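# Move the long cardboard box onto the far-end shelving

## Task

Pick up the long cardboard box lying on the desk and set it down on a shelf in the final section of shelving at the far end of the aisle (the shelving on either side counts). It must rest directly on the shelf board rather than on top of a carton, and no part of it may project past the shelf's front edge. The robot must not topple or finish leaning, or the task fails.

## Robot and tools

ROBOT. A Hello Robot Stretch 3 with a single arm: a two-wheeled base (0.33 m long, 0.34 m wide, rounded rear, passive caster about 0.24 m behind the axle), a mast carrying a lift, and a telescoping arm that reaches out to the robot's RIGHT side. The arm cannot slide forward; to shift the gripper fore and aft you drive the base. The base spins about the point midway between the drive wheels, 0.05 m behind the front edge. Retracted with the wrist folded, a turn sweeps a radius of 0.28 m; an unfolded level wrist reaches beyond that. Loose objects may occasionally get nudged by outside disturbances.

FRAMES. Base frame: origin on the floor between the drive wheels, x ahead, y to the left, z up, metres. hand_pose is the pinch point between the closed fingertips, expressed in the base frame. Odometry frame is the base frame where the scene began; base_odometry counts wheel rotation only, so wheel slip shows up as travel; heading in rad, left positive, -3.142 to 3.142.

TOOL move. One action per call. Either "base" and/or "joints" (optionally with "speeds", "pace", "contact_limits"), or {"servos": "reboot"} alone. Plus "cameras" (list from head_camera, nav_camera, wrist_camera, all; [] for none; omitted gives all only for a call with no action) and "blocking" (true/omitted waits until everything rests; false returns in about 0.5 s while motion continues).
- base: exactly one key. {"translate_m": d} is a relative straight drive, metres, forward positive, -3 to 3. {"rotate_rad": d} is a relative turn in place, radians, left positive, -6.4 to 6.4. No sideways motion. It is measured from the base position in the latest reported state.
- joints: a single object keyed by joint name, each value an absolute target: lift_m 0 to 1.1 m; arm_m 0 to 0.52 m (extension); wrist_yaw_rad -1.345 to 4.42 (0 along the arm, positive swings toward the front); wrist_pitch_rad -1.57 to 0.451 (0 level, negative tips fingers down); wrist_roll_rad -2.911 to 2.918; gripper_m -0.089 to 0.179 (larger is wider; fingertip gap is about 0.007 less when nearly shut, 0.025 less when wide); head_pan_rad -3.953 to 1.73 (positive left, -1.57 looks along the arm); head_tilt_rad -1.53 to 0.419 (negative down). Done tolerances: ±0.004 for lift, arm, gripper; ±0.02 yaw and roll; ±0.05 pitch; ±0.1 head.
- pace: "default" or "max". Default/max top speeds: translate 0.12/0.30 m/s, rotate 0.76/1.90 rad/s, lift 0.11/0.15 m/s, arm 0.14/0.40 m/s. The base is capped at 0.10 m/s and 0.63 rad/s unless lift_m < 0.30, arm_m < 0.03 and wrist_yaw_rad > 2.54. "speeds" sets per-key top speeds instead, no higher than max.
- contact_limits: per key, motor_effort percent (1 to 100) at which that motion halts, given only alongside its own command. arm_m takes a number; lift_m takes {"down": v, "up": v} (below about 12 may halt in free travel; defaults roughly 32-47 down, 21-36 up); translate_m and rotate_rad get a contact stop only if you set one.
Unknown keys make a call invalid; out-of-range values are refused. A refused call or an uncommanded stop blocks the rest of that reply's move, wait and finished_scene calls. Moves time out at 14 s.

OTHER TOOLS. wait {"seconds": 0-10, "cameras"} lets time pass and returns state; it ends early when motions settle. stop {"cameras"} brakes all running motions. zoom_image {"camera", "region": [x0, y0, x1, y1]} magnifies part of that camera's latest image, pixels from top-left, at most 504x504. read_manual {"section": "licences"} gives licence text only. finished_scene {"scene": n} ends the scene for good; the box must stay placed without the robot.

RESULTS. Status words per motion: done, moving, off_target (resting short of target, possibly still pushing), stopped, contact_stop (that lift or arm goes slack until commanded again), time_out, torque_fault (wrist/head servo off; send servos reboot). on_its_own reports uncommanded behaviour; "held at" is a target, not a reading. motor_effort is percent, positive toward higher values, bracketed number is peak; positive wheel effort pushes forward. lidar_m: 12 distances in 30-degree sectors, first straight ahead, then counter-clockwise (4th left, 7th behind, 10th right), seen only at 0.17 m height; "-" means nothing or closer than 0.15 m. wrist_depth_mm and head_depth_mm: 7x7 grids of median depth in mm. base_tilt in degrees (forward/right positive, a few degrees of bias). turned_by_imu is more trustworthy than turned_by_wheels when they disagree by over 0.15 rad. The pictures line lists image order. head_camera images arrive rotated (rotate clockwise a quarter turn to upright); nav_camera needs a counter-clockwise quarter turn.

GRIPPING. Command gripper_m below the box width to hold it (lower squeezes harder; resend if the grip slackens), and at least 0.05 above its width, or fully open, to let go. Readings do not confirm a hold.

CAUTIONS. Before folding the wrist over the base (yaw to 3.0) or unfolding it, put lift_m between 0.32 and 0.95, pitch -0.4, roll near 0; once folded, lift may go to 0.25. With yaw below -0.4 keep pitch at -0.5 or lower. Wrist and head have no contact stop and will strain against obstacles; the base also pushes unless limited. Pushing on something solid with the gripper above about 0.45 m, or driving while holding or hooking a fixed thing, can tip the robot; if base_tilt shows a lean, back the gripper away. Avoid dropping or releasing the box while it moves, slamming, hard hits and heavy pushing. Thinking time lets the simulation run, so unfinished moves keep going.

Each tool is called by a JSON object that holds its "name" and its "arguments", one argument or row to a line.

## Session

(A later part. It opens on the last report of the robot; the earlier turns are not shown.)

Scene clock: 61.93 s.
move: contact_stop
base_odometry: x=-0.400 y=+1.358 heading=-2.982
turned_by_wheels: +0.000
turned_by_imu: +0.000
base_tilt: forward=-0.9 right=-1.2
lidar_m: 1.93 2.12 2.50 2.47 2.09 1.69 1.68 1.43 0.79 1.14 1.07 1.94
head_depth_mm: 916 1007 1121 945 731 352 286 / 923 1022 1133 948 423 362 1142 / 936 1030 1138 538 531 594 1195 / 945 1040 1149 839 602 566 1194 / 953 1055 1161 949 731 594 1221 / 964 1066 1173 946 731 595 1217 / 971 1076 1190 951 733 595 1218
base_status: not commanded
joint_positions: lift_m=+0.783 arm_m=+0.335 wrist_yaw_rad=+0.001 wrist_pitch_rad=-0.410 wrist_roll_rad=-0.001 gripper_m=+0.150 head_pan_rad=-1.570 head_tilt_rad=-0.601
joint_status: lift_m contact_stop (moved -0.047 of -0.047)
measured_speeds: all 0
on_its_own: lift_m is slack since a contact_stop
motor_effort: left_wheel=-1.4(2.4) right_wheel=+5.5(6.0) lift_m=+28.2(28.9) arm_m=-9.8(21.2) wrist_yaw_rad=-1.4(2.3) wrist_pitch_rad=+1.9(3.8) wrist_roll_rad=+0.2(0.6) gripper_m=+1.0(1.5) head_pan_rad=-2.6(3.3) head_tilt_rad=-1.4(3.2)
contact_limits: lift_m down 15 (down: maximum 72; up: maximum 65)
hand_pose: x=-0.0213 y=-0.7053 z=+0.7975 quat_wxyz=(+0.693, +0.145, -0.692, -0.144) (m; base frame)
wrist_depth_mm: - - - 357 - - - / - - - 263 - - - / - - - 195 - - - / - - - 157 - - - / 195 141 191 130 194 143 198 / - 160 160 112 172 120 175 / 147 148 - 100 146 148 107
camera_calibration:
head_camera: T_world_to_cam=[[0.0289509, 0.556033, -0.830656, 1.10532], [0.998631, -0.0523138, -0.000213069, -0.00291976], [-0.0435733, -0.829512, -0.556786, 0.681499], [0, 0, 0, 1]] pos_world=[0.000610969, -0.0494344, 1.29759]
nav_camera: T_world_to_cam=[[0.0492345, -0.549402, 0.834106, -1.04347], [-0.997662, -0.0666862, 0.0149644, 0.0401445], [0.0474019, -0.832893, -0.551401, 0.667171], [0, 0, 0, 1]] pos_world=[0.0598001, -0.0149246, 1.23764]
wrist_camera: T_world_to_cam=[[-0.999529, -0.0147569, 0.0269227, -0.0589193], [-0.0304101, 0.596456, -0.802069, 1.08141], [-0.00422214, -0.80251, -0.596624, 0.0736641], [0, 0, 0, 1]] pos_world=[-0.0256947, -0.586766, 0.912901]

{"name": "move", "arguments": {
  "joints": {"lift_m":0.792}
}}

{"name": "move", "arguments": {
  "joints": {"gripper_m":0.02},
  "cameras": ["wrist_camera"]
}}

{"name": "move", "arguments": {
  "joints": {"lift_m":0.87},
  "cameras": ["wrist_camera","head_camera"]
}}

Scene clock: 63.53 s.
move: done
base_odometry: x=-0.400 y=+1.358 heading=-2.982
turned_by_wheels: +0.000
turned_by_imu: +0.000
base_tilt: forward=-0.9 right=-1.2
lidar_m: 1.93 2.12 2.50 2.47 2.09 1.70 1.68 1.42 0.79 1.14 1.07 1.93
head_depth_mm: 917 1008 1122 946 730 332 283 / 928 1018 1132 947 414 351 1142 / 935 1033 1136 540 665 594 1191 / 943 1043 1145 838 616 564 1190 / 956 1057 1155 946 731 595 1224 / 963 1067 1174 948 730 594 1219 / 972 1077 1186 948 730 594 1216
base_status: not commanded
joint_positions: lift_m=+0.792 arm_m=+0.335 wrist_yaw_rad=+0.001 wrist_pitch_rad=-0.414 wrist_roll_rad=-0.001 gripper_m=+0.150 head_pan_rad=-1.570 head_tilt_rad=-0.601
joint_status: all done
measured_speeds: all 0
motor_effort: left_wheel=-1.3(2.2) right_wheel=+5.4(6.0) lift_m=+43.7(46.5) arm_m=+21.5(22.3) wrist_yaw_rad=-0.6(2.0) wrist_pitch_rad=+2.7(3.0) wrist_roll_rad=+0.3(0.8) gripper_m=+0.2(1.5) head_pan_rad=-2.4(2.7) head_tilt_rad=-1.1(2.1)
hand_pose: x=-0.0213 y=-0.7048 z=+0.8055 quat_wxyz=(+0.693, +0.146, -0.691, -0.145) (m; base frame)
wrist_depth_mm: - - - 375 - - - / - - - 276 - - - / - - - 208 - - - / - - - 168 - - - / - 141 199 139 197 143 206 / - 128 172 119 180 120 184 / 153 154 151 105 154 155 155
camera_calibration:
head_camera: T_world_to_cam=[[0.0289509, 0.556033, -0.830656, 1.10532], [0.998631, -0.0523138, -0.000213069, -0.00291976], [-0.0435733, -0.829512, -0.556786, 0.681499], [0, 0, 0, 1]] pos_world=[0.000610969, -0.0494344, 1.29759]
nav_camera: T_world_to_cam=[[0.0492345, -0.549402, 0.834106, -1.04347], [-0.997662, -0.0666862, 0.0149644, 0.0401445], [0.0474019, -0.832893, -0.551401, 0.667171], [0, 0, 0, 1]] pos_world=[0.0598001, -0.0149246, 1.23764]
wrist_camera: T_world_to_cam=[[-0.999529, -0.0148729, 0.0268612, -0.0591595], [-0.0304121, 0.599883, -0.799509, 1.08788], [-0.0042225, -0.799949, -0.600053, 0.0834122], [0, 0, 0, 1]] pos_world=[-0.0256947, -0.586753, 0.921408]

Scene clock: 65.37 s.
move: done
base_odometry: x=-0.400 y=+1.358 heading=-2.982
turned_by_wheels: +0.000
turned_by_imu: +0.000
base_tilt: forward=-0.8 right=-1.2
lidar_m: 1.93 2.13 2.51 2.47 2.10 1.69 1.68 1.42 0.78 1.14 1.07 1.94
head_depth_mm: 915 1010 1121 944 728 331 283 / 924 1022 1139 946 414 350 1139 / 935 1031 1146 538 666 594 1191 / 941 1042 1144 780 622 565 1192 / 955 1059 1159 948 732 595 1219 / 964 1070 1175 951 731 594 1222 / 973 1078 1185 949 731 596 1224
base_status: not commanded
joint_positions: lift_m=+0.792 arm_m=+0.335 wrist_yaw_rad=+0.000 wrist_pitch_rad=-0.378 wrist_roll_rad=-0.001 gripper_m=+0.021 head_pan_rad=-1.570 head_tilt_rad=-0.601
joint_status: all done
measured_speeds: all 0
motor_effort: left_wheel=-1.4(2.5) right_wheel=+5.7(6.0) lift_m=+8.5(44.0) arm_m=+16.7(21.5) wrist_yaw_rad=+0.0(1.8) wrist_pitch_rad=-3.9(4.3) wrist_roll_rad=+0.3(0.7) gripper_m=-13.8(89.8) head_pan_rad=-2.4(2.9) head_tilt_rad=-0.5(2.2)
hand_pose: x=-0.0215 y=-0.7092 z=+0.8136 quat_wxyz=(+0.695, +0.133, -0.694, -0.133) (m; base frame)
wrist_depth_mm: - - - - - - - / - - - 326 - - - / - - - 235 - - - / - - - 185 - - - / - - 146 152 147 - - / 191 192 128 129 126 192 200 / 166 159 163 112 166 167 169
pictures: wrist_camera
camera_calibration:
wrist_camera: T_world_to_cam=[[-0.999549, -0.0128688, 0.0271192, -0.0584275], [-0.0296114, 0.570835, -0.82053, 1.09355], [-0.00492141, -0.820964, -0.570959, 0.0461992], [0, 0, 0, 1]] pos_world=[-0.0257924, -0.587059, 0.92525]

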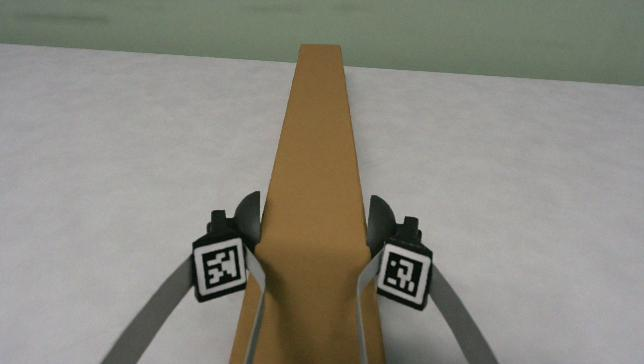

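Scene clock: 66.90 s.
move: done
base_odometry: x=-0.400 y=+1.358 heading=-2.982
turned_by_wheels: +0.000
turned_by_imu: +0.000
base_tilt: forward=-0.9 right=-1.2
lidar_m: 1.94 2.12 2.50 2.46 2.10 1.70 1.68 1.42 0.78 1.14 1.06 1.94
head_depth_mm: 917 1010 1120 945 299 - 1166 / 926 1022 1121 397 342 594 1164 / 937 1035 1106 477 730 593 1189 / 943 1039 1118 501 599 564 1194 / 952 1056 1158 945 732 594 1226 / 964 1064 1175 948 731 594 1216 / 972 1078 1190 949 731 595 1222
base_status: not commanded
joint_positions: lift_m=+0.870 arm_m=+0.335 wrist_yaw_rad=+0.000 wrist_pitch_rad=-0.421 wrist_roll_rad=-0.001 gripper_m=+0.021 head_pan_rad=-1.570 head_tilt_rad=-0.601
joint_status: all done
measured_speeds: all 0
motor_effort: left_wheel=-1.6(2.2) right_wheel=+5.6(6.0) lift_m=+43.0(49.2) arm_m=+12.7(16.4) wrist_yaw_rad=-0.1(1.0) wrist_pitch_rad=+4.0(4.6) wrist_roll_rad=+0.2(0.8) gripper_m=-13.4(14.7) head_pan_rad=-1.9(3.1) head_tilt_rad=-0.7(1.6)
hand_pose: x=-0.0215 y=-0.7039 z=+0.8819 quat_wxyz=(+0.692, +0.148, -0.691, -0.148) (m; base frame)
wrist_depth_mm: - - - 365 - - - / - - - 281 - - - / - - - 218 - - - / - - - 179 - - - / - - 146 152 148 - - / - - 127 131 126 - - / - - - 116 - - -
pictures: head_camera (sideways), wrist_camera
camera_calibration:
head_camera: T_world_to_cam=[[0.0289509, 0.556033, -0.830656, 1.10532], [0.998631, -0.0523138, -0.000213069, -0.00291976], [-0.0435733, -0.829512, -0.556786, 0.681499], [0, 0, 0, 1]] pos_world=[0.000610969, -0.0494344, 1.29759]
wrist_camera: T_world_to_cam=[[-0.999549, -0.0140208, 0.0265394, -0.0605126], [-0.0296092, 0.605556, -0.795252, 1.14877], [-0.004921, -0.795679, -0.605698, 0.137947], [0, 0, 0, 1]] pos_world=[-0.0257924, -0.586729, 0.998719]

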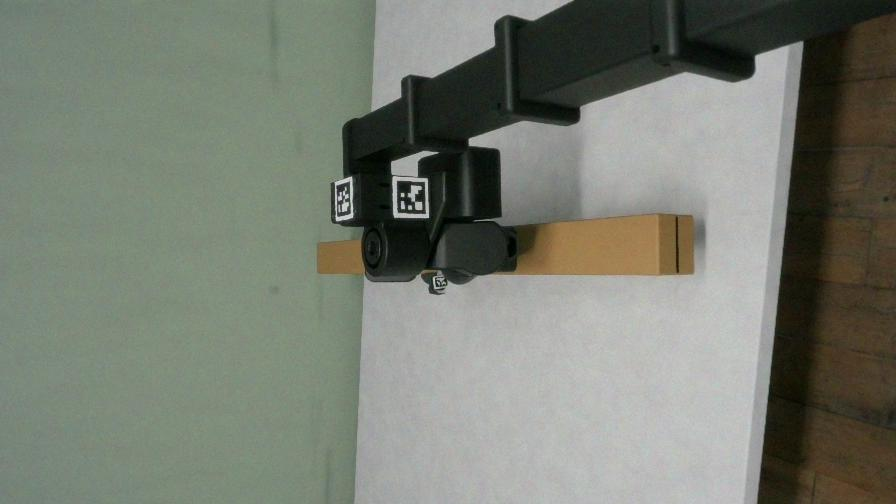

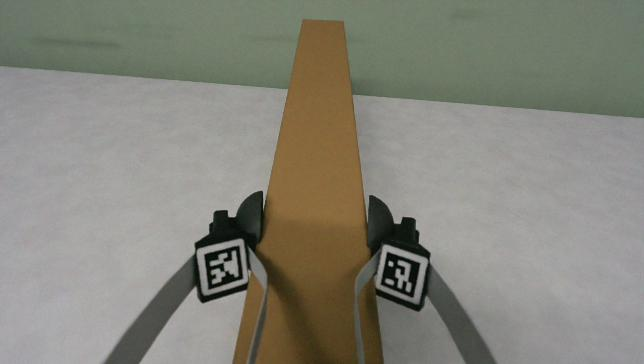

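{"name": "move", "arguments": {
  "joints": {"arm_m":0.1,"lift_m":0.9,"wrist_pitch_rad":-0.38}
}}

{"name": "move", "arguments": {
  "joints": {"wrist_yaw_rad":1.571,"arm_m":0.0},
  "speeds": {"wrist_yaw_rad":0.8},
  "cameras": ["all"]
}}

{"name": "move", "arguments": {
  "base": {"rotate_rad":1.334},
  "joints": {"head_pan_rad":0,"head_tilt_rad":-0.3}
}}

{"name": "move", "arguments": {
  "base": {"translate_m":1.2},
  "joints": {"lift_m":0.6},
  "cameras": ["head_camera","nav_camera"]
}}

Scene clock: 72.73 s.
move: done
base_odometry: x=-0.400 y=+1.358 heading=-2.982
turned_by_wheels: +0.000
turned_by_imu: +0.001
base_tilt: forward=-0.9 right=-1.2
lidar_m: 1.93 2.13 2.50 2.47 2.09 1.69 1.68 1.42 0.79 1.14 1.07 1.94
head_depth_mm: 917 1011 1120 942 - - 1166 / 928 1021 1137 944 - - 1192 / 935 1033 1137 944 - 291 541 / 944 1045 1146 690 372 292 369 / 953 1056 1158 951 710 596 1223 / 958 1068 1169 950 731 593 1219 / 974 1079 1188 950 732 595 1217
base_status: not commanded
joint_positions: lift_m=+0.900 arm_m=+0.100 wrist_yaw_rad=+0.000 wrist_pitch_rad=-0.406 wrist_roll_rad=-0.001 gripper_m=+0.021 head_pan_rad=-1.570 head_tilt_rad=-0.601
joint_status: all done
measured_speeds: all 0
motor_effort: left_wheel=-1.4(2.2) right_wheel=+5.4(6.0) lift_m=+42.0(49.4) arm_m=-21.0(22.8) wrist_yaw_rad=-0.4(1.2) wrist_pitch_rad=+5.0(9.7) wrist_roll_rad=+0.3(0.7) gripper_m=-13.5(14.1) head_pan_rad=-1.7(2.5) head_tilt_rad=+0.8(1.6)
hand_pose: x=-0.0215 y=-0.4708 z=+0.9153 quat_wxyz=(+0.693, +0.143, -0.692, -0.143) (m; base frame)
wrist_depth_mm: - - - 366 - - - / - - - 281 - - - / - - - 218 - - - / - - - 179 - - - / - - 146 152 149 - - / - - 127 131 125 - - / - - - 116 - - -
camera_calibration:
head_camera: T_world_to_cam=[[0.0289509, 0.556033, -0.830656, 1.10532], [0.998631, -0.0523138, -0.000213069, -0.00291976], [-0.0435733, -0.829512, -0.556786, 0.681499], [0, 0, 0, 1]] pos_world=[0.000610969, -0.0494344, 1.29759]
nav_camera: T_world_to_cam=[[0.0492345, -0.549402, 0.834106, -1.04347], [-0.997662, -0.0666862, 0.0149644, 0.0401445], [0.0474019, -0.832893, -0.551401, 0.667171], [0, 0, 0, 1]] pos_world=[0.0598001, -0.0149246, 1.23764]
wrist_camera: T_world_to_cam=[[-0.999549, -0.0136175, 0.026751, -0.0581338], [-0.0296113, 0.59343, -0.804341, 1.03676], [-0.00492172, -0.804771, -0.593566, 0.328242], [0, 0, 0, 1]] pos_world=[-0.0257924, -0.351874, 1.03029]

Scene clock: 75.30 s.
move: done
base_odometry: x=-0.400 y=+1.358 heading=-2.982
turned_by_wheels: +0.000
turned_by_imu: +0.000
base_tilt: forward=-0.9 right=-1.2
lidar_m: 1.93 2.12 2.50 2.47 2.10 1.70 1.68 1.42 0.79 1.14 1.06 1.93
head_depth_mm: 918 1010 1124 945 730 628 - / 923 1022 1137 946 731 627 - / 935 1027 1137 947 731 628 - / 945 1045 1148 947 730 612 1218 / 957 1054 1156 948 730 594 1221 / 964 1067 1173 948 731 596 1246 / 971 1079 1187 949 730 595 1271
base_status: not commanded
joint_positions: lift_m=+0.900 arm_m=+0.000 wrist_yaw_rad=+1.569 wrist_pitch_rad=-0.406 wrist_roll_rad=-0.001 gripper_m=+0.021 head_pan_rad=-1.570 head_tilt_rad=-0.601
joint_status: all done
measured_speeds: all 0
motor_effort: left_wheel=-1.3(2.4) right_wheel=+5.7(6.1) lift_m=+39.5(42.5) arm_m=-20.3(23.4) wrist_yaw_rad=+1.7(3.7) wrist_pitch_rad=+5.0(5.2) wrist_roll_rad=+0.3(0.8) gripper_m=-12.8(14.4) head_pan_rad=-1.7(2.4) head_tilt_rad=+1.3(2.1)
hand_pose: x=+0.2045 y=-0.1455 z=+0.9153 quat_wxyz=(+0.591, +0.590, -0.389, +0.388) (m; base frame)
wrist_depth_mm: - - - - - - - / - - - 296 - - - / - - - 220 - - - / - - - 180 - - - / - - 146 152 - - - / - - 129 131 129 - - / - - - 116 - - -
pictures: head_camera (sideways), nav_camera (sideways), wrist_camera
camera_calibration:
head_camera: T_world_to_cam=[[0.0289509, 0.556033, -0.830656, 1.10532], [0.998631, -0.0523138, -0.000213069, -0.00291976], [-0.0435733, -0.829512, -0.556786, 0.681499], [0, 0, 0, 1]] pos_world=[0.000610969, -0.0494344, 1.29759]
nav_camera: T_world_to_cam=[[0.0492345, -0.549402, 0.834106, -1.04347], [-0.997662, -0.0666862, 0.0149644, 0.0401445], [0.0474019, -0.832893, -0.551401, 0.667171], [0, 0, 0, 1]] pos_world=[0.0598001, -0.0149246, 1.23764]
wrist_camera: T_world_to_cam=[[0.0117584, -0.999573, 0.0267547, -0.177996], [-0.593477, -0.0285106, -0.804346, 0.875175], [0.804765, -0.00642044, -0.593558, 0.541797], [0, 0, 0, 1]] pos_world=[0.0854693, -0.149489, 1.03029]

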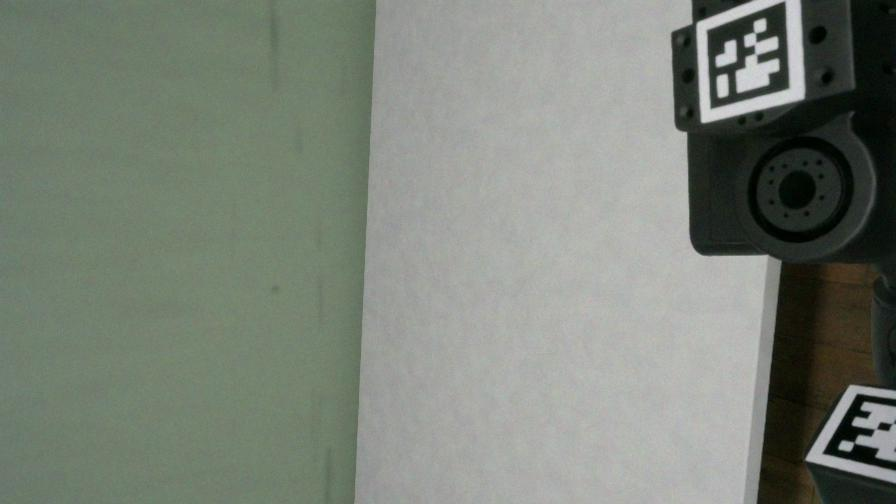

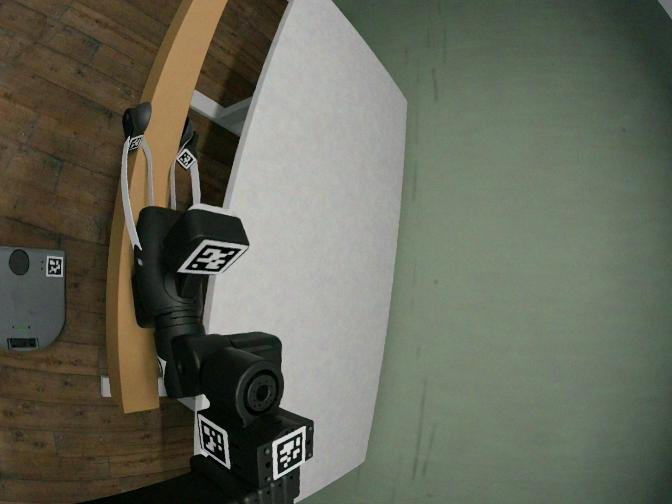

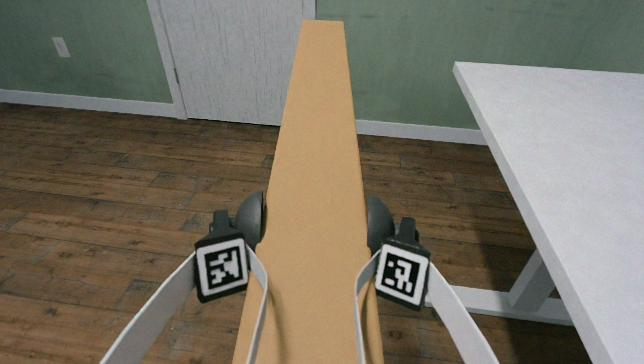

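Scene clock: 78.53 s.
move: done
base_odometry: x=-0.400 y=+1.358 heading=-1.649
turned_by_wheels: +1.334
turned_by_imu: +1.327
base_tilt: forward=-0.9 right=-1.2
lidar_m: 2.46 2.50 1.79 1.68 1.71 0.78 1.14 1.16 1.07 1.94 1.97 2.56
head_depth_mm: 3729 - - - 2665 1912 440 / 3223 2308 2476 2594 2615 1854 1409 / 2533 2269 2405 2519 2617 1938 1507 / 3222 3480 - 3677 2720 1929 1511 / 3678 3807 - - 2713 1941 1512 / 2946 2206 2324 2421 2516 1954 1507 / 2440 2151 2277 2403 2522 1957 1519
base_status: done
joint_positions: lift_m=+0.900 arm_m=+0.000 wrist_yaw_rad=+1.569 wrist_pitch_rad=-0.406 wrist_roll_rad=-0.001 gripper_m=+0.021 head_pan_rad=+0.012 head_tilt_rad=-0.301
joint_status: all done
measured_speeds: all 0
motor_effort: left_wheel=-6.5(13.0) right_wheel=+8.9(13.9) lift_m=+36.3(40.1) arm_m=-20.7(21.2) wrist_yaw_rad=+0.4(2.0) wrist_pitch_rad=+5.1(5.2) wrist_roll_rad=+0.5(0.8) gripper_m=-12.7(14.3) head_pan_rad=-3.8(4.9) head_tilt_rad=+5.3(8.7)
hand_pose: x=+0.2045 y=-0.1454 z=+0.9153 quat_wxyz=(+0.591, +0.590, -0.389, +0.389) (m; base frame)
wrist_depth_mm: - - - - - - - / - - - 295 - - - / - - - 221 - - - / - - - 180 - - - / - - 146 152 - - - / - - 129 131 129 - - / - - - 116 - - -
camera_calibration:
head_camera: T_world_to_cam=[[-0.285845, 0.0258851, -0.957926, 1.27328], [0.0388194, 0.999127, 0.0154147, -0.0173949], [0.957489, -0.0327799, -0.2866, 0.323806], [0, 0, 0, 1]] pos_world=[0.0545947, -0.00496487, 1.31278]
nav_camera: T_world_to_cam=[[0.277534, 0.0521632, 0.959299, -1.20821], [0.0704473, -0.996942, 0.0338291, 0.00911332], [0.95813, 0.0581913, -0.28036, 0.308904], [0, 0, 0, 1]] pos_world=[0.038707, 0.0541341, 1.24533]
wrist_camera: T_world_to_cam=[[0.0120379, -0.999568, 0.0267971, -0.178063], [-0.59347, -0.0287106, -0.804344, 0.875143], [0.804766, -0.00622068, -0.59356, 0.541828], [0, 0, 0, 1]] pos_world=[0.0854701, -0.14949, 1.03029]

Scene clock: 91.67 s.
move: done
base_odometry: x=-0.493 y=+0.162 heading=-1.649
turned_by_wheels: +0.000
turned_by_imu: +0.005
base_tilt: forward=-0.8 right=-1.2
lidar_m: 1.32 1.30 1.90 1.79 1.81 2.35 1.94 2.01 1.95 1.83 1.88 1.36
head_depth_mm: 1130 1191 1256 1340 1420 1520 1498 / 1114 1173 1239 1317 1395 1495 1505 / 1465 1372 2020 1585 1635 1727 1512 / 2666 2736 2920 3091 2552 1931 1513 / 2679 2818 2945 3117 2690 1945 1516 / 2633 2744 2898 2864 2341 1882 1519 / 1712 1723 1541 1414 1316 1382 1426
base_status: done
joint_positions: lift_m=+0.600 arm_m=+0.000 wrist_yaw_rad=+1.569 wrist_pitch_rad=-0.406 wrist_roll_rad=-0.001 gripper_m=+0.021 head_pan_rad=+0.000 head_tilt_rad=-0.300
joint_status: all done
measured_speeds: all 0
motor_effort: left_wheel=-2.4(6.2) right_wheel=+9.6(14.8) lift_m=+14.8(39.3) arm_m=-15.1(20.6) wrist_yaw_rad=+1.3(2.1) wrist_pitch_rad=+5.0(5.2) wrist_roll_rad=+0.3(0.8) gripper_m=-13.6(14.2) head_pan_rad=-3.1(4.5) head_tilt_rad=+5.6(6.8)
hand_pose: x=+0.2045 y=-0.1454 z=+0.6154 quat_wxyz=(+0.591, +0.590, -0.389, +0.389) (m; base frame)
wrist_depth_mm: - - - - - - - / - - - 297 - - - / - - - 220 - - - / - - - 179 - - - / - - 146 152 986 - - / 843 836 129 131 129 896 890 / 765 737 - 116 741 774 778
pictures: head_camera (sideways), nav_camera (sideways)
camera_calibration:
head_camera: T_world_to_cam=[[-0.284543, 0.0292193, -0.958218, 1.27372], [0.0506735, 0.998596, 0.0154031, -0.0174057], [0.957323, -0.0441734, -0.285624, 0.322484], [0, 0, 0, 1]] pos_world=[0.0545894, -0.00559073, 1.31288]
nav_camera: T_world_to_cam=[[0.277221, 0.0489085, 0.959561, -1.20852], [0.0585765, -0.997706, 0.0339298, 0.00901325], [0.959019, 0.0468017, -0.27945, 0.307707], [0, 0, 0, 1]] pos_world=[0.0394021, 0.0536984, 1.24533]

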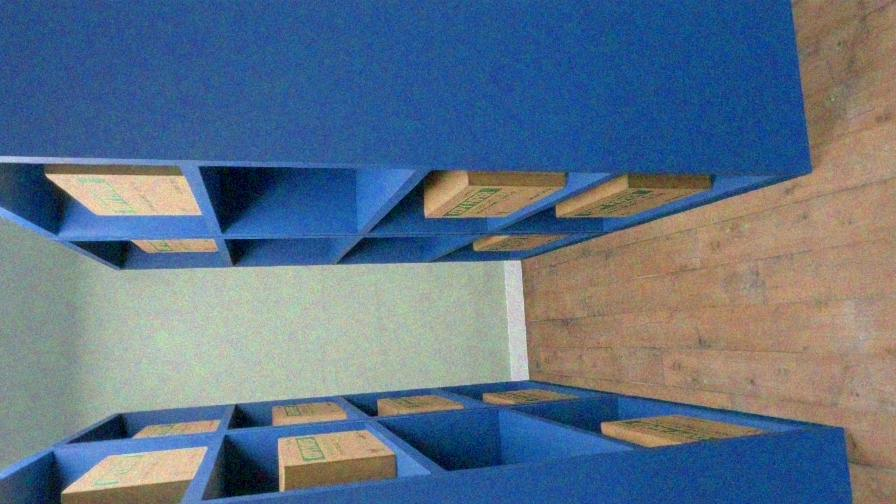

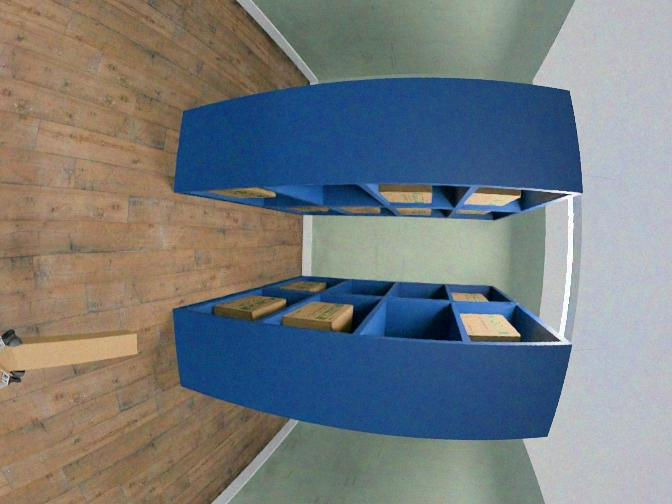

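{"name": "move", "arguments": {
  "base": {"rotate_rad":0.05},
  "joints": {"arm_m":0.0}
}}

{"name": "move", "arguments": {
  "base": {"translate_m":0.6}
}}

{"name": "move", "arguments": {
  "base": {"rotate_rad":0.05},
  "joints": {"head_tilt_rad":-0.5},
  "cameras": ["head_camera","nav_camera"]
}}

Scene clock: 95.23 s.
move: done
base_odometry: x=-0.493 y=+0.162 heading=-1.599
turned_by_wheels: +0.050
turned_by_imu: +0.050
base_tilt: forward=-0.8 right=-1.2
lidar_m: 1.30 1.31 1.87 1.79 1.84 2.43 1.94 2.01 1.93 1.83 1.91 1.34
head_depth_mm: 1112 1171 1230 1303 1391 1479 1500 / 1110 1164 1231 1304 1372 1460 1502 / 1848 1947 2063 1948 1998 1810 1511 / 2676 2816 2983 3149 2692 1932 1507 / 2683 2802 2935 3120 2708 1940 1505 / 2602 2133 2000 2120 1967 1737 1470 / 1364 1128 1182 1239 1310 1396 1453
base_status: done
joint_positions: lift_m=+0.600 arm_m=+0.000 wrist_yaw_rad=+1.569 wrist_pitch_rad=-0.406 wrist_roll_rad=-0.001 gripper_m=+0.021 head_pan_rad=+0.000 head_tilt_rad=-0.300
joint_status: all done
measured_speeds: all 0
motor_effort: left_wheel=-8.0(11.2) right_wheel=+9.9(13.3) lift_m=+15.1(15.5) arm_m=-13.5(14.4) wrist_yaw_rad=+1.2(1.6) wrist_pitch_rad=+5.0(5.1) wrist_roll_rad=+0.7(0.7) gripper_m=-13.3(13.9) head_pan_rad=-2.8(3.9) head_tilt_rad=+4.8(5.7)
hand_pose: x=+0.2045 y=-0.1454 z=+0.6154 quat_wxyz=(+0.591, +0.590, -0.389, +0.389) (m; base frame)
wrist_depth_mm: - - - - - - - / - - - 296 - - - / - - - 219 - - - / - - - 180 - - - / - - 147 152 967 - - / 858 845 129 131 129 904 910 / 775 742 - 116 763 785 783
camera_calibration:
head_camera: T_world_to_cam=[[-0.284543, 0.0292193, -0.958218, 1.27372], [0.0506735, 0.998596, 0.0154031, -0.0174057], [0.957323, -0.0441734, -0.285624, 0.322484], [0, 0, 0, 1]] pos_world=[0.0545894, -0.00559073, 1.31288]
nav_camera: T_world_to_cam=[[0.277221, 0.0489085, 0.959561, -1.20852], [0.0585765, -0.997706, 0.0339298, 0.00901325], [0.959019, 0.0468017, -0.27945, 0.307707], [0, 0, 0, 1]] pos_world=[0.0394021, 0.0536984, 1.24533]
wrist_camera: T_world_to_cam=[[0.0121092, -0.999569, 0.0267382, -0.169987], [-0.593243, -0.0287073, -0.804512, 0.633943], [0.804932, -0.00612031, -0.593335, 0.363595], [0, 0, 0, 1]] pos_world=[0.0854712, -0.14949, 0.730293]

Scene clock: 102.37 s.
move: done
base_odometry: x=-0.511 y=-0.438 heading=-1.600
turned_by_wheels: +0.000
turned_by_imu: +0.003
base_tilt: forward=-0.8 right=-1.2
lidar_m: 1.16 0.74 0.93 1.81 1.86 2.49 2.53 2.57 1.92 1.83 1.00 0.75
head_depth_mm: 772 1140 1498 997 871 799 839 / 1037 1377 1491 1348 1179 1177 1220 / 1622 1657 2107 2225 1814 1800 1498 / 2180 2301 2407 2561 2654 1944 1503 / 2162 2275 2402 2521 2614 1953 1510 / 2123 2211 2188 2047 1960 1735 1481 / 1289 1355 1335 1205 1569 1220 1123
base_status: done
joint_positions: lift_m=+0.600 arm_m=+0.000 wrist_yaw_rad=+1.569 wrist_pitch_rad=-0.406 wrist_roll_rad=-0.001 gripper_m=+0.021 head_pan_rad=+0.000 head_tilt_rad=-0.300
joint_status: not commanded
measured_speeds: all 0
motor_effort: left_wheel=-2.8(5.8) right_wheel=+9.6(14.7) lift_m=+15.3(16.0) arm_m=-11.1(13.8) wrist_yaw_rad=+1.6(2.0) wrist_pitch_rad=+5.0(5.1) wrist_roll_rad=+0.1(0.8) gripper_m=-12.7(14.1) head_pan_rad=-3.8(4.0) head_tilt_rad=+4.0(6.0)
hand_pose: x=+0.2045 y=-0.1454 z=+0.6154 quat_wxyz=(+0.591, +0.590, -0.389, +0.389) (m; base frame)
wrist_depth_mm: - - - - 814 - - / 974 - - 297 - - - / - 974 - 220 - - - / - 985 - 180 - - - / - - 146 152 149 - - / 874 848 129 131 129 896 898 / 767 738 - 116 749 774 772
camera_calibration:
head_camera: T_world_to_cam=[[-0.284543, 0.0292193, -0.958218, 1.27372], [0.0506735, 0.998596, 0.0154031, -0.0174057], [0.957323, -0.0441734, -0.285624, 0.322484], [0, 0, 0, 1]] pos_world=[0.0545894, -0.00559073, 1.31288]
nav_camera: T_world_to_cam=[[0.277221, 0.0489085, 0.959561, -1.20852], [0.0585765, -0.997706, 0.0339298, 0.00901325], [0.959019, 0.0468017, -0.27945, 0.307707], [0, 0, 0, 1]] pos_world=[0.0394021, 0.0536984, 1.24533]
wrist_camera: T_world_to_cam=[[0.0121092, -0.999569, 0.0267382, -0.169987], [-0.593243, -0.0287073, -0.804512, 0.633943], [0.804932, -0.00612031, -0.593335, 0.363595], [0, 0, 0, 1]] pos_world=[0.0854712, -0.14949, 0.730293]

Scene clock: 103.17 s.
move: done
base_odometry: x=-0.511 y=-0.438 heading=-1.550
turned_by_wheels: +0.050
turned_by_imu: +0.049
base_tilt: forward=-0.9 right=-1.2
lidar_m: 1.14 0.74 0.97 1.80 1.88 2.61 2.52 2.57 1.89 1.83 0.95 0.75
head_depth_mm: 1290 1391 1069 1055 1067 936 1035 / 1302 1416 1485 1342 1373 1385 686 / 2094 2248 2441 2380 1923 1579 1267 / 2112 2282 2498 2633 2011 1585 1302 / 2097 2283 2465 2613 2016 1579 1300 / 1768 1756 1545 1642 1759 1441 1255 / 1268 1035 1017 1574 1198 920 1018
base_status: done
joint_positions: lift_m=+0.600 arm_m=+0.000 wrist_yaw_rad=+1.569 wrist_pitch_rad=-0.406 wrist_roll_rad=-0.001 gripper_m=+0.021 head_pan_rad=+0.000 head_tilt_rad=-0.491
joint_status: all done
measured_speeds: all 0
motor_effort: left_wheel=-7.2(10.8) right_wheel=+9.7(13.4) lift_m=+15.6(16.1) arm_m=-10.6(11.2) wrist_yaw_rad=+1.1(2.0) wrist_pitch_rad=+4.9(5.1) wrist_roll_rad=+0.3(0.6) gripper_m=-13.0(13.9) head_pan_rad=-3.0(3.8) head_tilt_rad=-3.1(4.4)
hand_pose: x=+0.2045 y=-0.1454 z=+0.6154 quat_wxyz=(+0.591, +0.590, -0.389, +0.389) (m; base frame)
wrist_depth_mm: - - - - 853 - - / - - - 295 - - - / - 880 - 220 - - - / - 972 - 180 - - - / - - 146 152 149 - - / 854 851 129 131 129 895 915 / 770 740 - 116 766 783 789
pictures: head_camera (sideways), nav_camera (sideways)
camera_calibration:
head_camera: T_world_to_cam=[[-0.462026, 0.0292823, -0.886383, 1.18097], [0.0527085, 0.998595, 0.00551509, -0.00454243], [0.885299, -0.0441718, -0.46292, 0.553626], [0, 0, 0, 1]] pos_world=[0.0557555, -0.00559096, 1.3031]
nav_camera: T_world_to_cam=[[0.455066, 0.0488917, 0.889114, -1.11771], [0.0639642, -0.997707, 0.022125, 0.0243514], [0.888157, 0.0468031, -0.45715, 0.539363], [0, 0, 0, 1]] pos_world=[0.0280341, 0.0536984, 1.2398]

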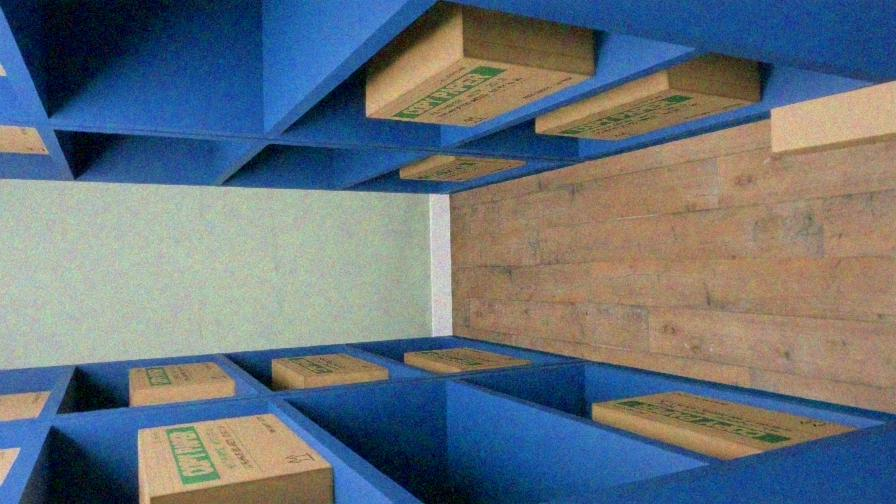

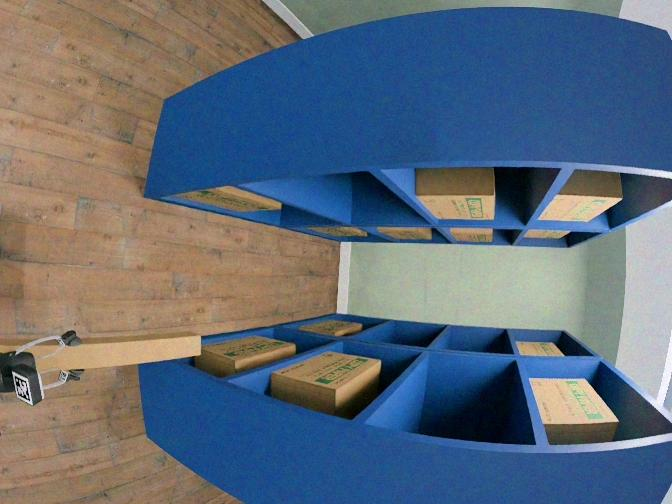

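{"name": "move", "arguments": {
  "base": {"rotate_rad":-0.022}
}}

{"name": "move", "arguments": {
  "base": {"translate_m":1.0},
  "contact_limits": {"translate_m":40},
  "cameras": ["head_camera","nav_camera"]
}}

Scene clock: 110.40 s.
move: done
base_odometry: x=-0.511 y=-0.438 heading=-1.572
turned_by_wheels: -0.022
turned_by_imu: -0.021
base_tilt: forward=-0.8 right=-1.2
lidar_m: 1.23 0.74 0.95 1.80 1.88 2.55 2.52 2.56 1.91 1.83 0.97 0.75
head_depth_mm: 1297 1405 1042 1044 851 935 1063 / 1289 1405 1354 1252 1297 1345 683 / 2064 2208 2385 2113 1864 1564 1258 / 2099 2278 2500 2631 1980 1569 1294 / 2095 2280 2479 2590 2004 1570 1288 / 2063 1867 1923 1655 1782 1482 1283 / 1272 1118 1106 1569 1186 992 1025
base_status: done
joint_positions: lift_m=+0.600 arm_m=+0.000 wrist_yaw_rad=+1.569 wrist_pitch_rad=-0.406 wrist_roll_rad=-0.001 gripper_m=+0.021 head_pan_rad=+0.000 head_tilt_rad=-0.499
joint_status: not commanded
measured_speeds: all 0
motor_effort: left_wheel=+5.0(5.9) right_wheel=-4.6(7.5) lift_m=+15.5(16.1) arm_m=-9.4(9.7) wrist_yaw_rad=+0.8(1.3) wrist_pitch_rad=+4.8(5.1) wrist_roll_rad=+0.0(0.6) gripper_m=-12.5(13.7) head_pan_rad=-3.3(3.4) head_tilt_rad=-3.1(4.1)
hand_pose: x=+0.2045 y=-0.1454 z=+0.6154 quat_wxyz=(+0.591, +0.590, -0.389, +0.389) (m; base frame)
wrist_depth_mm: - - - - 882 - - / - - - 296 - - - / - 914 - 220 - - - / - - - 180 - - - / - 978 146 152 149 - - / 865 844 129 131 129 886 914 / 773 735 - 116 757 775 780
camera_calibration:
head_camera: T_world_to_cam=[[-0.468643, 0.0292277, -0.882904, 1.17654], [0.0527239, 0.998596, 0.00507191, -0.00396539], [0.881813, -0.0441732, -0.469526, 0.56226], [0, 0, 0, 1]] pos_world=[0.0557757, -0.00559076, 1.30278]
nav_camera: T_world_to_cam=[[0.461661, 0.0488534, 0.88571, -1.11324], [0.0641087, -0.997709, 0.0216154, 0.0250175], [0.884737, 0.0468028, -0.463735, 0.547982], [0, 0, 0, 1]] pos_world=[0.0275139, 0.0536984, 1.23958]
wrist_camera: T_world_to_cam=[[0.0122467, -0.999567, 0.0267613, -0.170016], [-0.593175, -0.028808, -0.804558, 0.633957], [0.804981, -0.00602093, -0.593271, 0.363558], [0, 0, 0, 1]] pos_world=[0.0854718, -0.14949, 0.730293]

Scene clock: 121.53 s.
move: done
base_odometry: x=-0.512 y=-1.438 heading=-1.572
turned_by_wheels: +0.000
turned_by_imu: +0.004
base_tilt: forward=-0.8 right=-1.3
lidar_m: 1.24 0.63 0.33 0.32 0.33 0.42 3.51 2.59 0.42 0.33 0.34 0.47
head_depth_mm: 1253 1360 1042 1525 1126 843 903 / 1254 1347 1395 1569 1328 1296 683 / 1283 1386 1525 1668 1815 1565 1256 / 1279 1390 1509 1678 1848 1564 1290 / 1267 1382 1507 1663 1821 1569 1292 / 1262 1375 1486 1602 1741 1476 1280 / 1224 1124 1115 1163 1111 1111 973
base_status: done
joint_positions: lift_m=+0.600 arm_m=+0.000 wrist_yaw_rad=+1.569 wrist_pitch_rad=-0.406 wrist_roll_rad=-0.001 gripper_m=+0.021 head_pan_rad=+0.000 head_tilt_rad=-0.500
joint_status: not commanded
measured_speeds: all 0
motor_effort: left_wheel=+0.4(9.1) right_wheel=+6.9(12.2) lift_m=+16.1(16.9) arm_m=-5.4(9.5) wrist_yaw_rad=+0.6(1.9) wrist_pitch_rad=+4.8(5.2) wrist_roll_rad=+0.3(1.0) gripper_m=-12.7(14.0) head_pan_rad=-3.0(3.8) head_tilt_rad=-3.0(4.6)
contact_limits: translate_m 40 (maximum 100)
hand_pose: x=+0.2045 y=-0.1454 z=+0.6154 quat_wxyz=(+0.591, +0.590, -0.389, +0.389) (m; base frame)
wrist_depth_mm: - - - - - - 218 / 956 - - 296 - 283 218 / - 932 - 219 885 303 218 / - - - 180 940 302 218 / - - 146 152 149 - 227 / - - 129 131 129 462 207 / - 737 - 116 493 390 198
pictures: head_camera (sideways), nav_camera (sideways)
camera_calibration:
head_camera: T_world_to_cam=[[-0.469706, 0.0292759, -0.882337, 1.17577], [0.0527499, 0.998595, 0.00505232, -0.00394081], [0.881246, -0.0441701, -0.47059, 0.563627], [0, 0, 0, 1]] pos_world=[0.0557789, -0.00559094, 1.30268]
nav_camera: T_world_to_cam=[[0.462768, 0.0488986, 0.88513, -1.11255], [0.0641574, -0.997707, 0.0215747, 0.0250666], [0.884155, 0.0468035, -0.464844, 0.549375], [0, 0, 0, 1]] pos_world=[0.0275106, 0.0536984, 1.23958]

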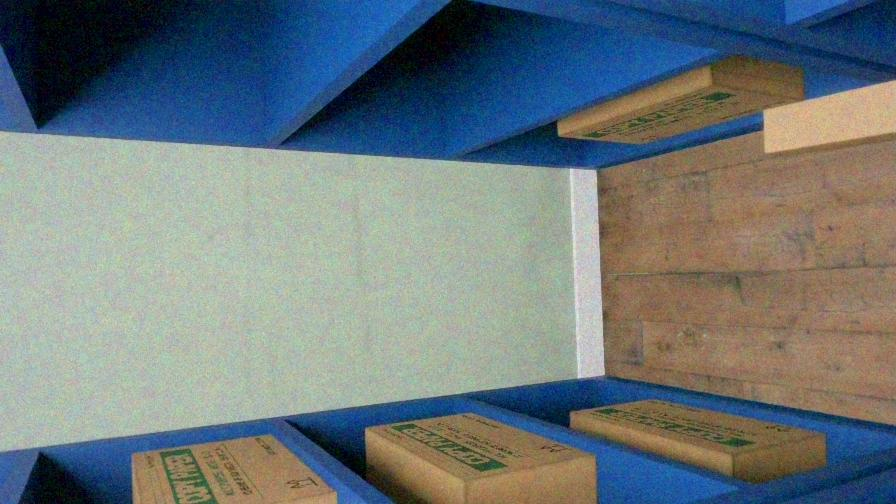

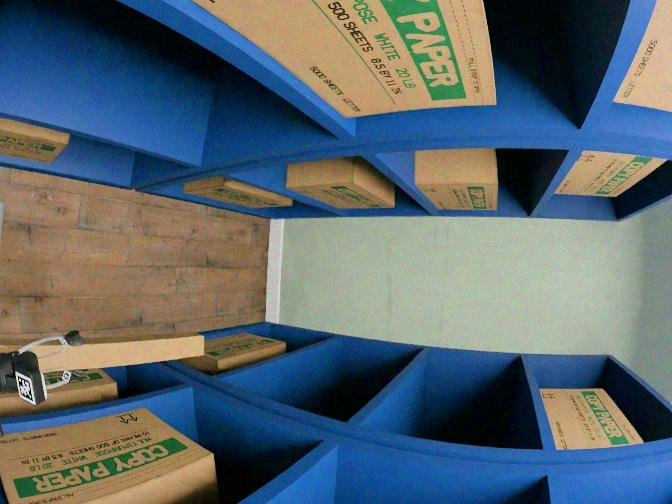

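{"name": "move", "arguments": {
  "base": {"translate_m":0.785},
  "joints": {"head_pan_rad":-1.3,"head_tilt_rad":-0.7},
  "contact_limits": {"translate_m":40},
  "cameras": ["all"]
}}

{"name": "move", "arguments": {
  "joints": {"head_pan_rad":-0.9,"head_tilt_rad":-0.7},
  "cameras": ["head_camera","nav_camera"]
}}

Scene clock: 132.10 s.
move: done
base_odometry: x=-0.512 y=-2.223 heading=-1.572
turned_by_wheels: +0.000
turned_by_imu: +0.004
base_tilt: forward=-0.9 right=-1.2
lidar_m: 0.76 0.45 0.33 0.32 0.39 0.66 4.26 0.51 0.33 0.33 0.34 0.47
head_depth_mm: 598 668 620 471 397 630 621 / 613 683 619 470 401 799 701 / 625 698 620 470 413 800 700 / 638 715 619 470 880 797 729 / 652 736 619 470 878 798 837 / 668 753 619 469 906 797 872 / 683 758 619 469 927 796 916
base_status: done
joint_positions: lift_m=+0.600 arm_m=+0.000 wrist_yaw_rad=+1.569 wrist_pitch_rad=-0.406 wrist_roll_rad=-0.001 gripper_m=+0.021 head_pan_rad=-1.300 head_tilt_rad=-0.701
joint_status: all done
measured_speeds: all 0
motor_effort: left_wheel=+0.8(6.7) right_wheel=+8.3(12.7) lift_m=+16.8(17.3) arm_m=-1.3(5.0) wrist_yaw_rad=+0.4(2.1) wrist_pitch_rad=+4.9(5.2) wrist_roll_rad=+0.3(0.8) gripper_m=-12.9(14.2) head_pan_rad=+2.7(6.2) head_tilt_rad=-1.5(5.5)
contact_limits: translate_m 40 (maximum 100)
hand_pose: x=+0.2045 y=-0.1454 z=+0.6154 quat_wxyz=(+0.591, +0.590, -0.389, +0.389) (m; base frame)
wrist_depth_mm: 639 - - 364 - - - / 635 - - 282 - - - / - - - 219 - - - / - - - 180 - - - / - - 146 152 153 505 265 / 608 - 129 131 129 433 233 / 577 739 - 116 486 392 210
pictures: head_camera (sideways), nav_camera (sideways), wrist_camera
camera_calibration:
head_camera: T_world_to_cam=[[-0.141802, 0.621193, -0.770721, 1.02821], [0.976373, 0.216023, -0.00552604, 0.00415671], [0.163061, -0.753295, -0.637149, 0.78472], [0, 0, 0, 1]] pos_world=[0.0137864, -0.0484909, 1.29247]
nav_camera: T_world_to_cam=[[0.215454, -0.594273, 0.774867, -0.967269], [-0.943515, -0.331226, 0.00831822, 0.0485026], [0.251713, -0.732891, -0.63207, 0.77085], [0, 0, 0, 1]] pos_world=[0.0601322, 0.00619239, 1.23633]
wrist_camera: T_world_to_cam=[[0.0122467, -0.999567, 0.0267613, -0.170016], [-0.593175, -0.028808, -0.804558, 0.633957], [0.804981, -0.00602093, -0.593271, 0.363558], [0, 0, 0, 1]] pos_world=[0.0854718, -0.14949, 0.730293]

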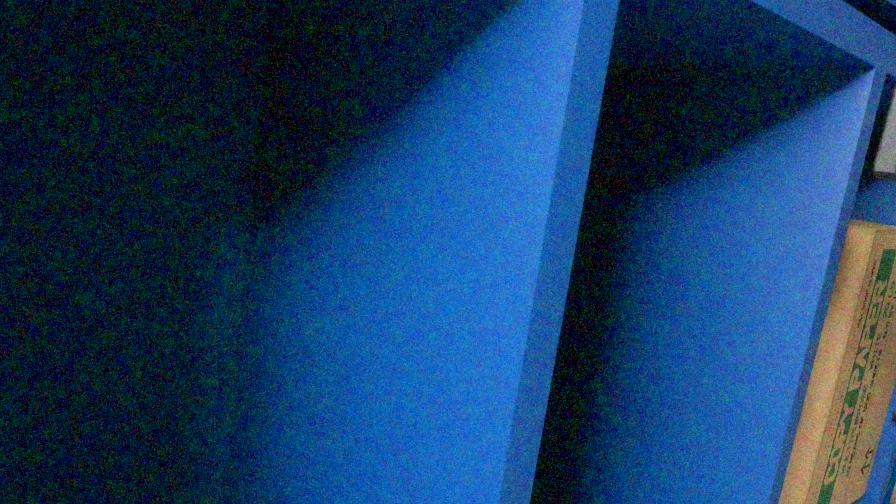

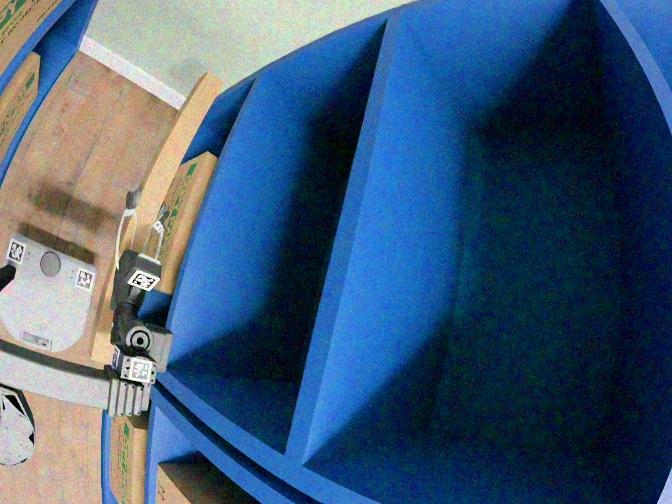

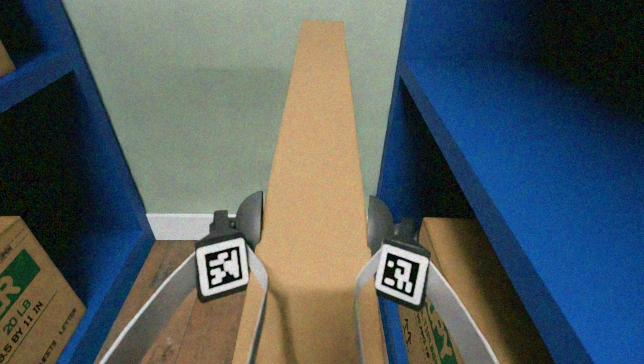

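Scene clock: 132.93 s.
move: done
base_odometry: x=-0.512 y=-2.223 heading=-1.572
turned_by_wheels: +0.000
turned_by_imu: +0.000
base_tilt: forward=-0.9 right=-1.2
lidar_m: 0.76 0.45 0.33 0.32 0.39 0.66 4.25 0.51 0.33 0.33 0.34 0.47
head_depth_mm: 641 704 621 470 393 798 687 / 679 752 620 470 423 798 687 / 725 793 620 470 902 798 730 / 774 839 620 477 951 794 904 / 835 881 620 510 949 838 974 / 793 836 619 1042 950 1216 619 / 718 766 620 931 975 1143 1123
base_status: not commanded
joint_positions: lift_m=+0.600 arm_m=+0.000 wrist_yaw_rad=+1.569 wrist_pitch_rad=-0.406 wrist_roll_rad=-0.001 gripper_m=+0.021 head_pan_rad=-0.894 head_tilt_rad=-0.701
joint_status: all done
measured_speeds: all 0
motor_effort: left_wheel=+1.0(1.2) right_wheel=+8.3(8.7) lift_m=+16.9(17.5) arm_m=-1.1(1.7) wrist_yaw_rad=+0.3(1.6) wrist_pitch_rad=+5.0(5.1) wrist_roll_rad=+0.3(0.6) gripper_m=-13.7(13.9) head_pan_rad=+2.5(4.7) head_tilt_rad=-1.1(3.0)
contact_limits: translate_m 40 (maximum 100)
hand_pose: x=+0.2045 y=-0.1454 z=+0.6154 quat_wxyz=(+0.591, +0.590, -0.389, +0.389) (m; base frame)
wrist_depth_mm: 632 - - 366 - - - / 638 - - 283 - - - / - - - 218 - - - / - - - 180 - - - / - - 146 152 153 503 266 / 601 - 129 131 129 433 235 / 574 740 - 116 488 392 209
pictures: head_camera (sideways), nav_camera (sideways)
camera_calibration:
head_camera: T_world_to_cam=[[-0.376009, 0.514398, -0.770722, 1.02964], [0.811254, 0.584667, -0.00556309, 0.00515097], [0.447754, -0.627343, -0.637147, 0.782981], [0, 0, 0, 1]] pos_world=[0.0323929, -0.041459, 1.29247]
nav_camera: T_world_to_cam=[[0.43298, -0.460564, 0.774861, -0.968628], [-0.73544, -0.67754, 0.00823468, 0.0473556], [0.521207, -0.573429, -0.632078, 0.769161], [0, 0, 0, 1]] pos_world=[0.0533323, 0.0270296, 1.23633]

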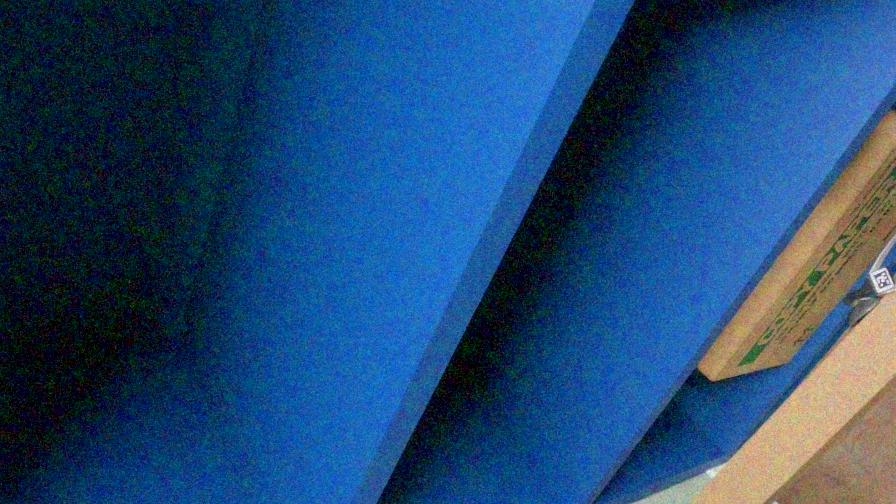

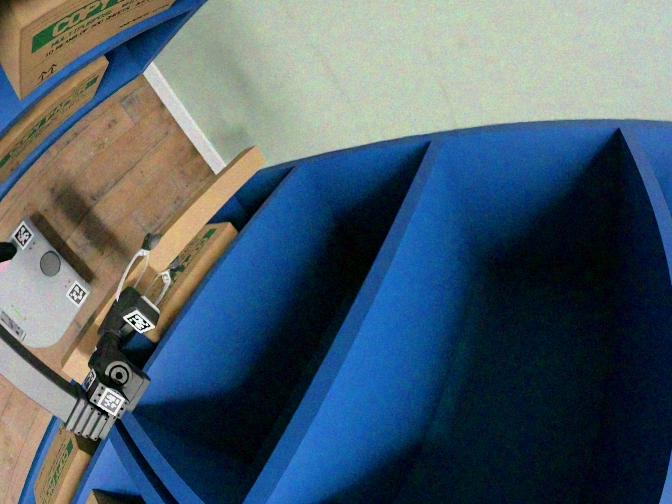

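{"name": "move", "arguments": {
  "base": {"translate_m":0.077},
  "joints": {"lift_m":0.638}
}}

{"name": "move", "arguments": {
  "joints": {"arm_m":0.375},
  "contact_limits": {"arm_m":45},
  "cameras": ["all"]
}}

Scene clock: 139.90 s.
move: done
base_odometry: x=-0.513 y=-2.300 heading=-1.572
turned_by_wheels: +0.000
turned_by_imu: +0.001
base_tilt: forward=-0.8 right=-1.2
lidar_m: 0.69 0.45 0.33 0.32 0.37 0.42 1.17 0.57 0.37 0.33 0.34 0.47
head_depth_mm: 640 701 619 471 392 799 687 / 678 751 620 470 414 798 686 / 726 794 619 470 901 798 730 / 775 841 619 475 950 797 903 / 784 841 620 508 954 835 937 / 706 760 619 926 949 1194 585 / 638 691 619 831 919 1020 1120
base_status: done
joint_positions: lift_m=+0.638 arm_m=+0.000 wrist_yaw_rad=+1.569 wrist_pitch_rad=-0.406 wrist_roll_rad=-0.001 gripper_m=+0.021 head_pan_rad=-0.896 head_tilt_rad=-0.701
joint_status: all done
measured_speeds: all 0
motor_effort: left_wheel=-0.4(6.4) right_wheel=+7.2(13.2) lift_m=+43.7(49.2) arm_m=+0.5(0.8) wrist_yaw_rad=+0.9(2.1) wrist_pitch_rad=+4.9(5.1) wrist_roll_rad=+0.7(0.9) gripper_m=-12.6(14.0) head_pan_rad=-3.1(4.0) head_tilt_rad=+0.0(1.2)
hand_pose: x=+0.2046 y=-0.1454 z=+0.6534 quat_wxyz=(+0.591, +0.590, -0.389, +0.389) (m; base frame)
wrist_depth_mm: - - - 365 - - - / 603 - - 281 - - - / 637 - - 219 - - - / - - - 180 - - - / - - 146 152 149 - - / - - 129 131 129 - - / 577 781 - 116 485 256 245
camera_calibration:
head_camera: T_world_to_cam=[[-0.374614, 0.515426, -0.770714, 1.02964], [0.812833, 0.58247, -0.00555079, 0.00514124], [0.446057, -0.628541, -0.637157, 0.782981], [0, 0, 0, 1]] pos_world=[0.0322857, -0.0415641, 1.29247]
nav_camera: T_world_to_cam=[[0.431742, -0.46173, 0.774857, -0.968571], [-0.73728, -0.675537, 0.00825876, 0.0472971], [0.519631, -0.574853, -0.632082, 0.769233], [0, 0, 0, 1]] pos_world=[0.0533272, 0.0269276, 1.23633]
wrist_camera: T_world_to_cam=[[0.0122406, -0.999567, 0.026766, -0.171038], [-0.59295, -0.0288098, -0.804724, 0.664718], [0.805146, -0.00602057, -0.593045, 0.385974], [0, 0, 0, 1]] pos_world=[0.0854726, -0.14949, 0.768393]

Scene clock: 143.87 s.
move: done
base_odometry: x=-0.513 y=-2.300 heading=-1.572
turned_by_wheels: +0.000
turned_by_imu: +0.001
base_tilt: forward=-0.9 right=-1.2
lidar_m: 0.69 0.45 0.33 0.32 0.37 0.42 1.18 0.57 0.37 0.33 0.34 0.47
head_depth_mm: 639 702 621 470 391 746 685 / 677 751 619 470 414 781 686 / 721 787 619 469 800 798 729 / 772 836 618 473 877 797 907 / 787 843 619 504 949 836 1099 / 707 764 618 919 950 1194 1167 / 637 693 618 831 915 1106 1162
base_status: not commanded
joint_positions: lift_m=+0.638 arm_m=+0.375 wrist_yaw_rad=+1.570 wrist_pitch_rad=-0.406 wrist_roll_rad=-0.001 gripper_m=+0.021 head_pan_rad=-0.900 head_tilt_rad=-0.701
joint_status: all done
measured_speeds: all 0
motor_effort: left_wheel=-0.1(1.1) right_wheel=+7.1(7.5) lift_m=+40.7(43.7) arm_m=+22.1(24.0) wrist_yaw_rad=+0.6(1.4) wrist_pitch_rad=+4.9(5.1) wrist_roll_rad=-0.1(0.8) gripper_m=-13.1(14.0) head_pan_rad=-2.7(4.1) head_tilt_rad=+1.2(2.1)
contact_limits: arm_m 45 (drawing in: default 39, maximum 55; extending or still: default 48, maximum 70)
hand_pose: x=+0.2046 y=-0.5203 z=+0.6534 quat_wxyz=(+0.591, +0.590, -0.389, +0.389) (m; base frame)
wrist_depth_mm: - - - 365 - - - / - - - 281 - - - / - - - 219 - - - / - - - 180 - - - / - - 146 152 149 - - / 263 - 130 131 129 264 - / 241 231 - 116 234 241 244
pictures: head_camera (sideways), nav_camera (sideways), wrist_camera
camera_calibration:
head_camera: T_world_to_cam=[[-0.372966, 0.516586, -0.770737, 1.02965], [0.814697, 0.57986, -0.00558779, 0.00525173], [0.444033, -0.630001, -0.637129, 0.782975], [0, 0, 0, 1]] pos_world=[0.0320771, -0.0416701, 1.29247]
nav_camera: T_world_to_cam=[[0.430318, -0.463092, 0.774837, -0.968522], [-0.739416, -0.673198, 0.00830015, 0.0472973], [0.517775, -0.576498, -0.632107, 0.769299], [0, 0, 0, 1]] pos_world=[0.0534211, 0.0268253, 1.23633]
wrist_camera: T_world_to_cam=[[0.0127403, -0.99956, 0.0267707, -0.54582], [-0.592937, -0.02911, -0.804722, 0.653759], [0.805148, -0.00562093, -0.593047, 0.383927], [0, 0, 0, 1]] pos_world=[0.085474, -0.524391, 0.768393]

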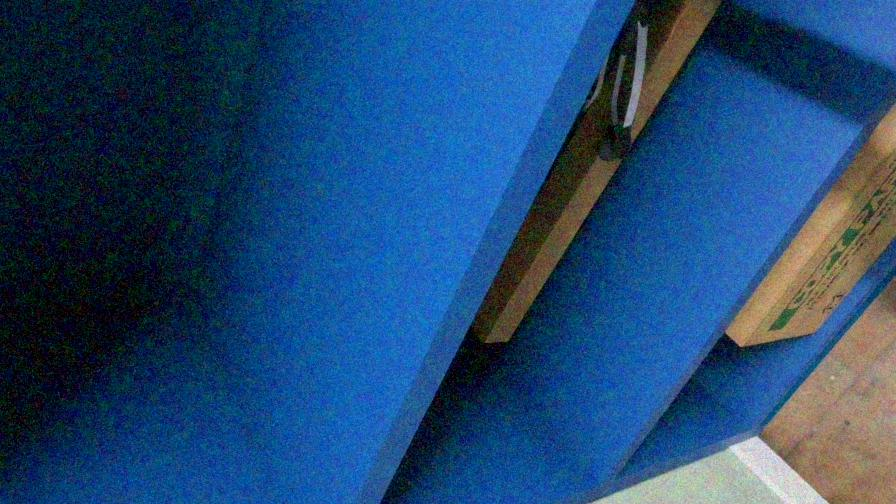

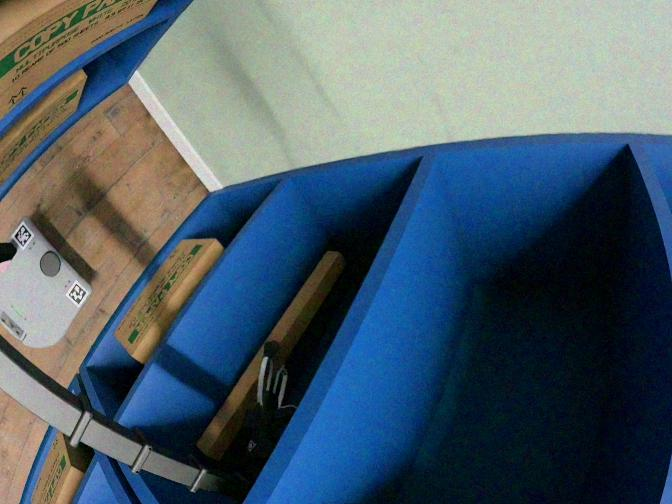

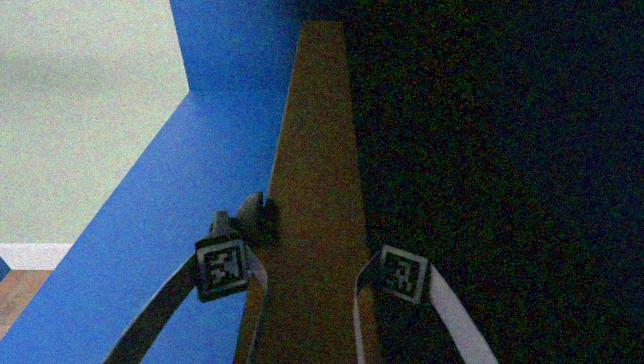

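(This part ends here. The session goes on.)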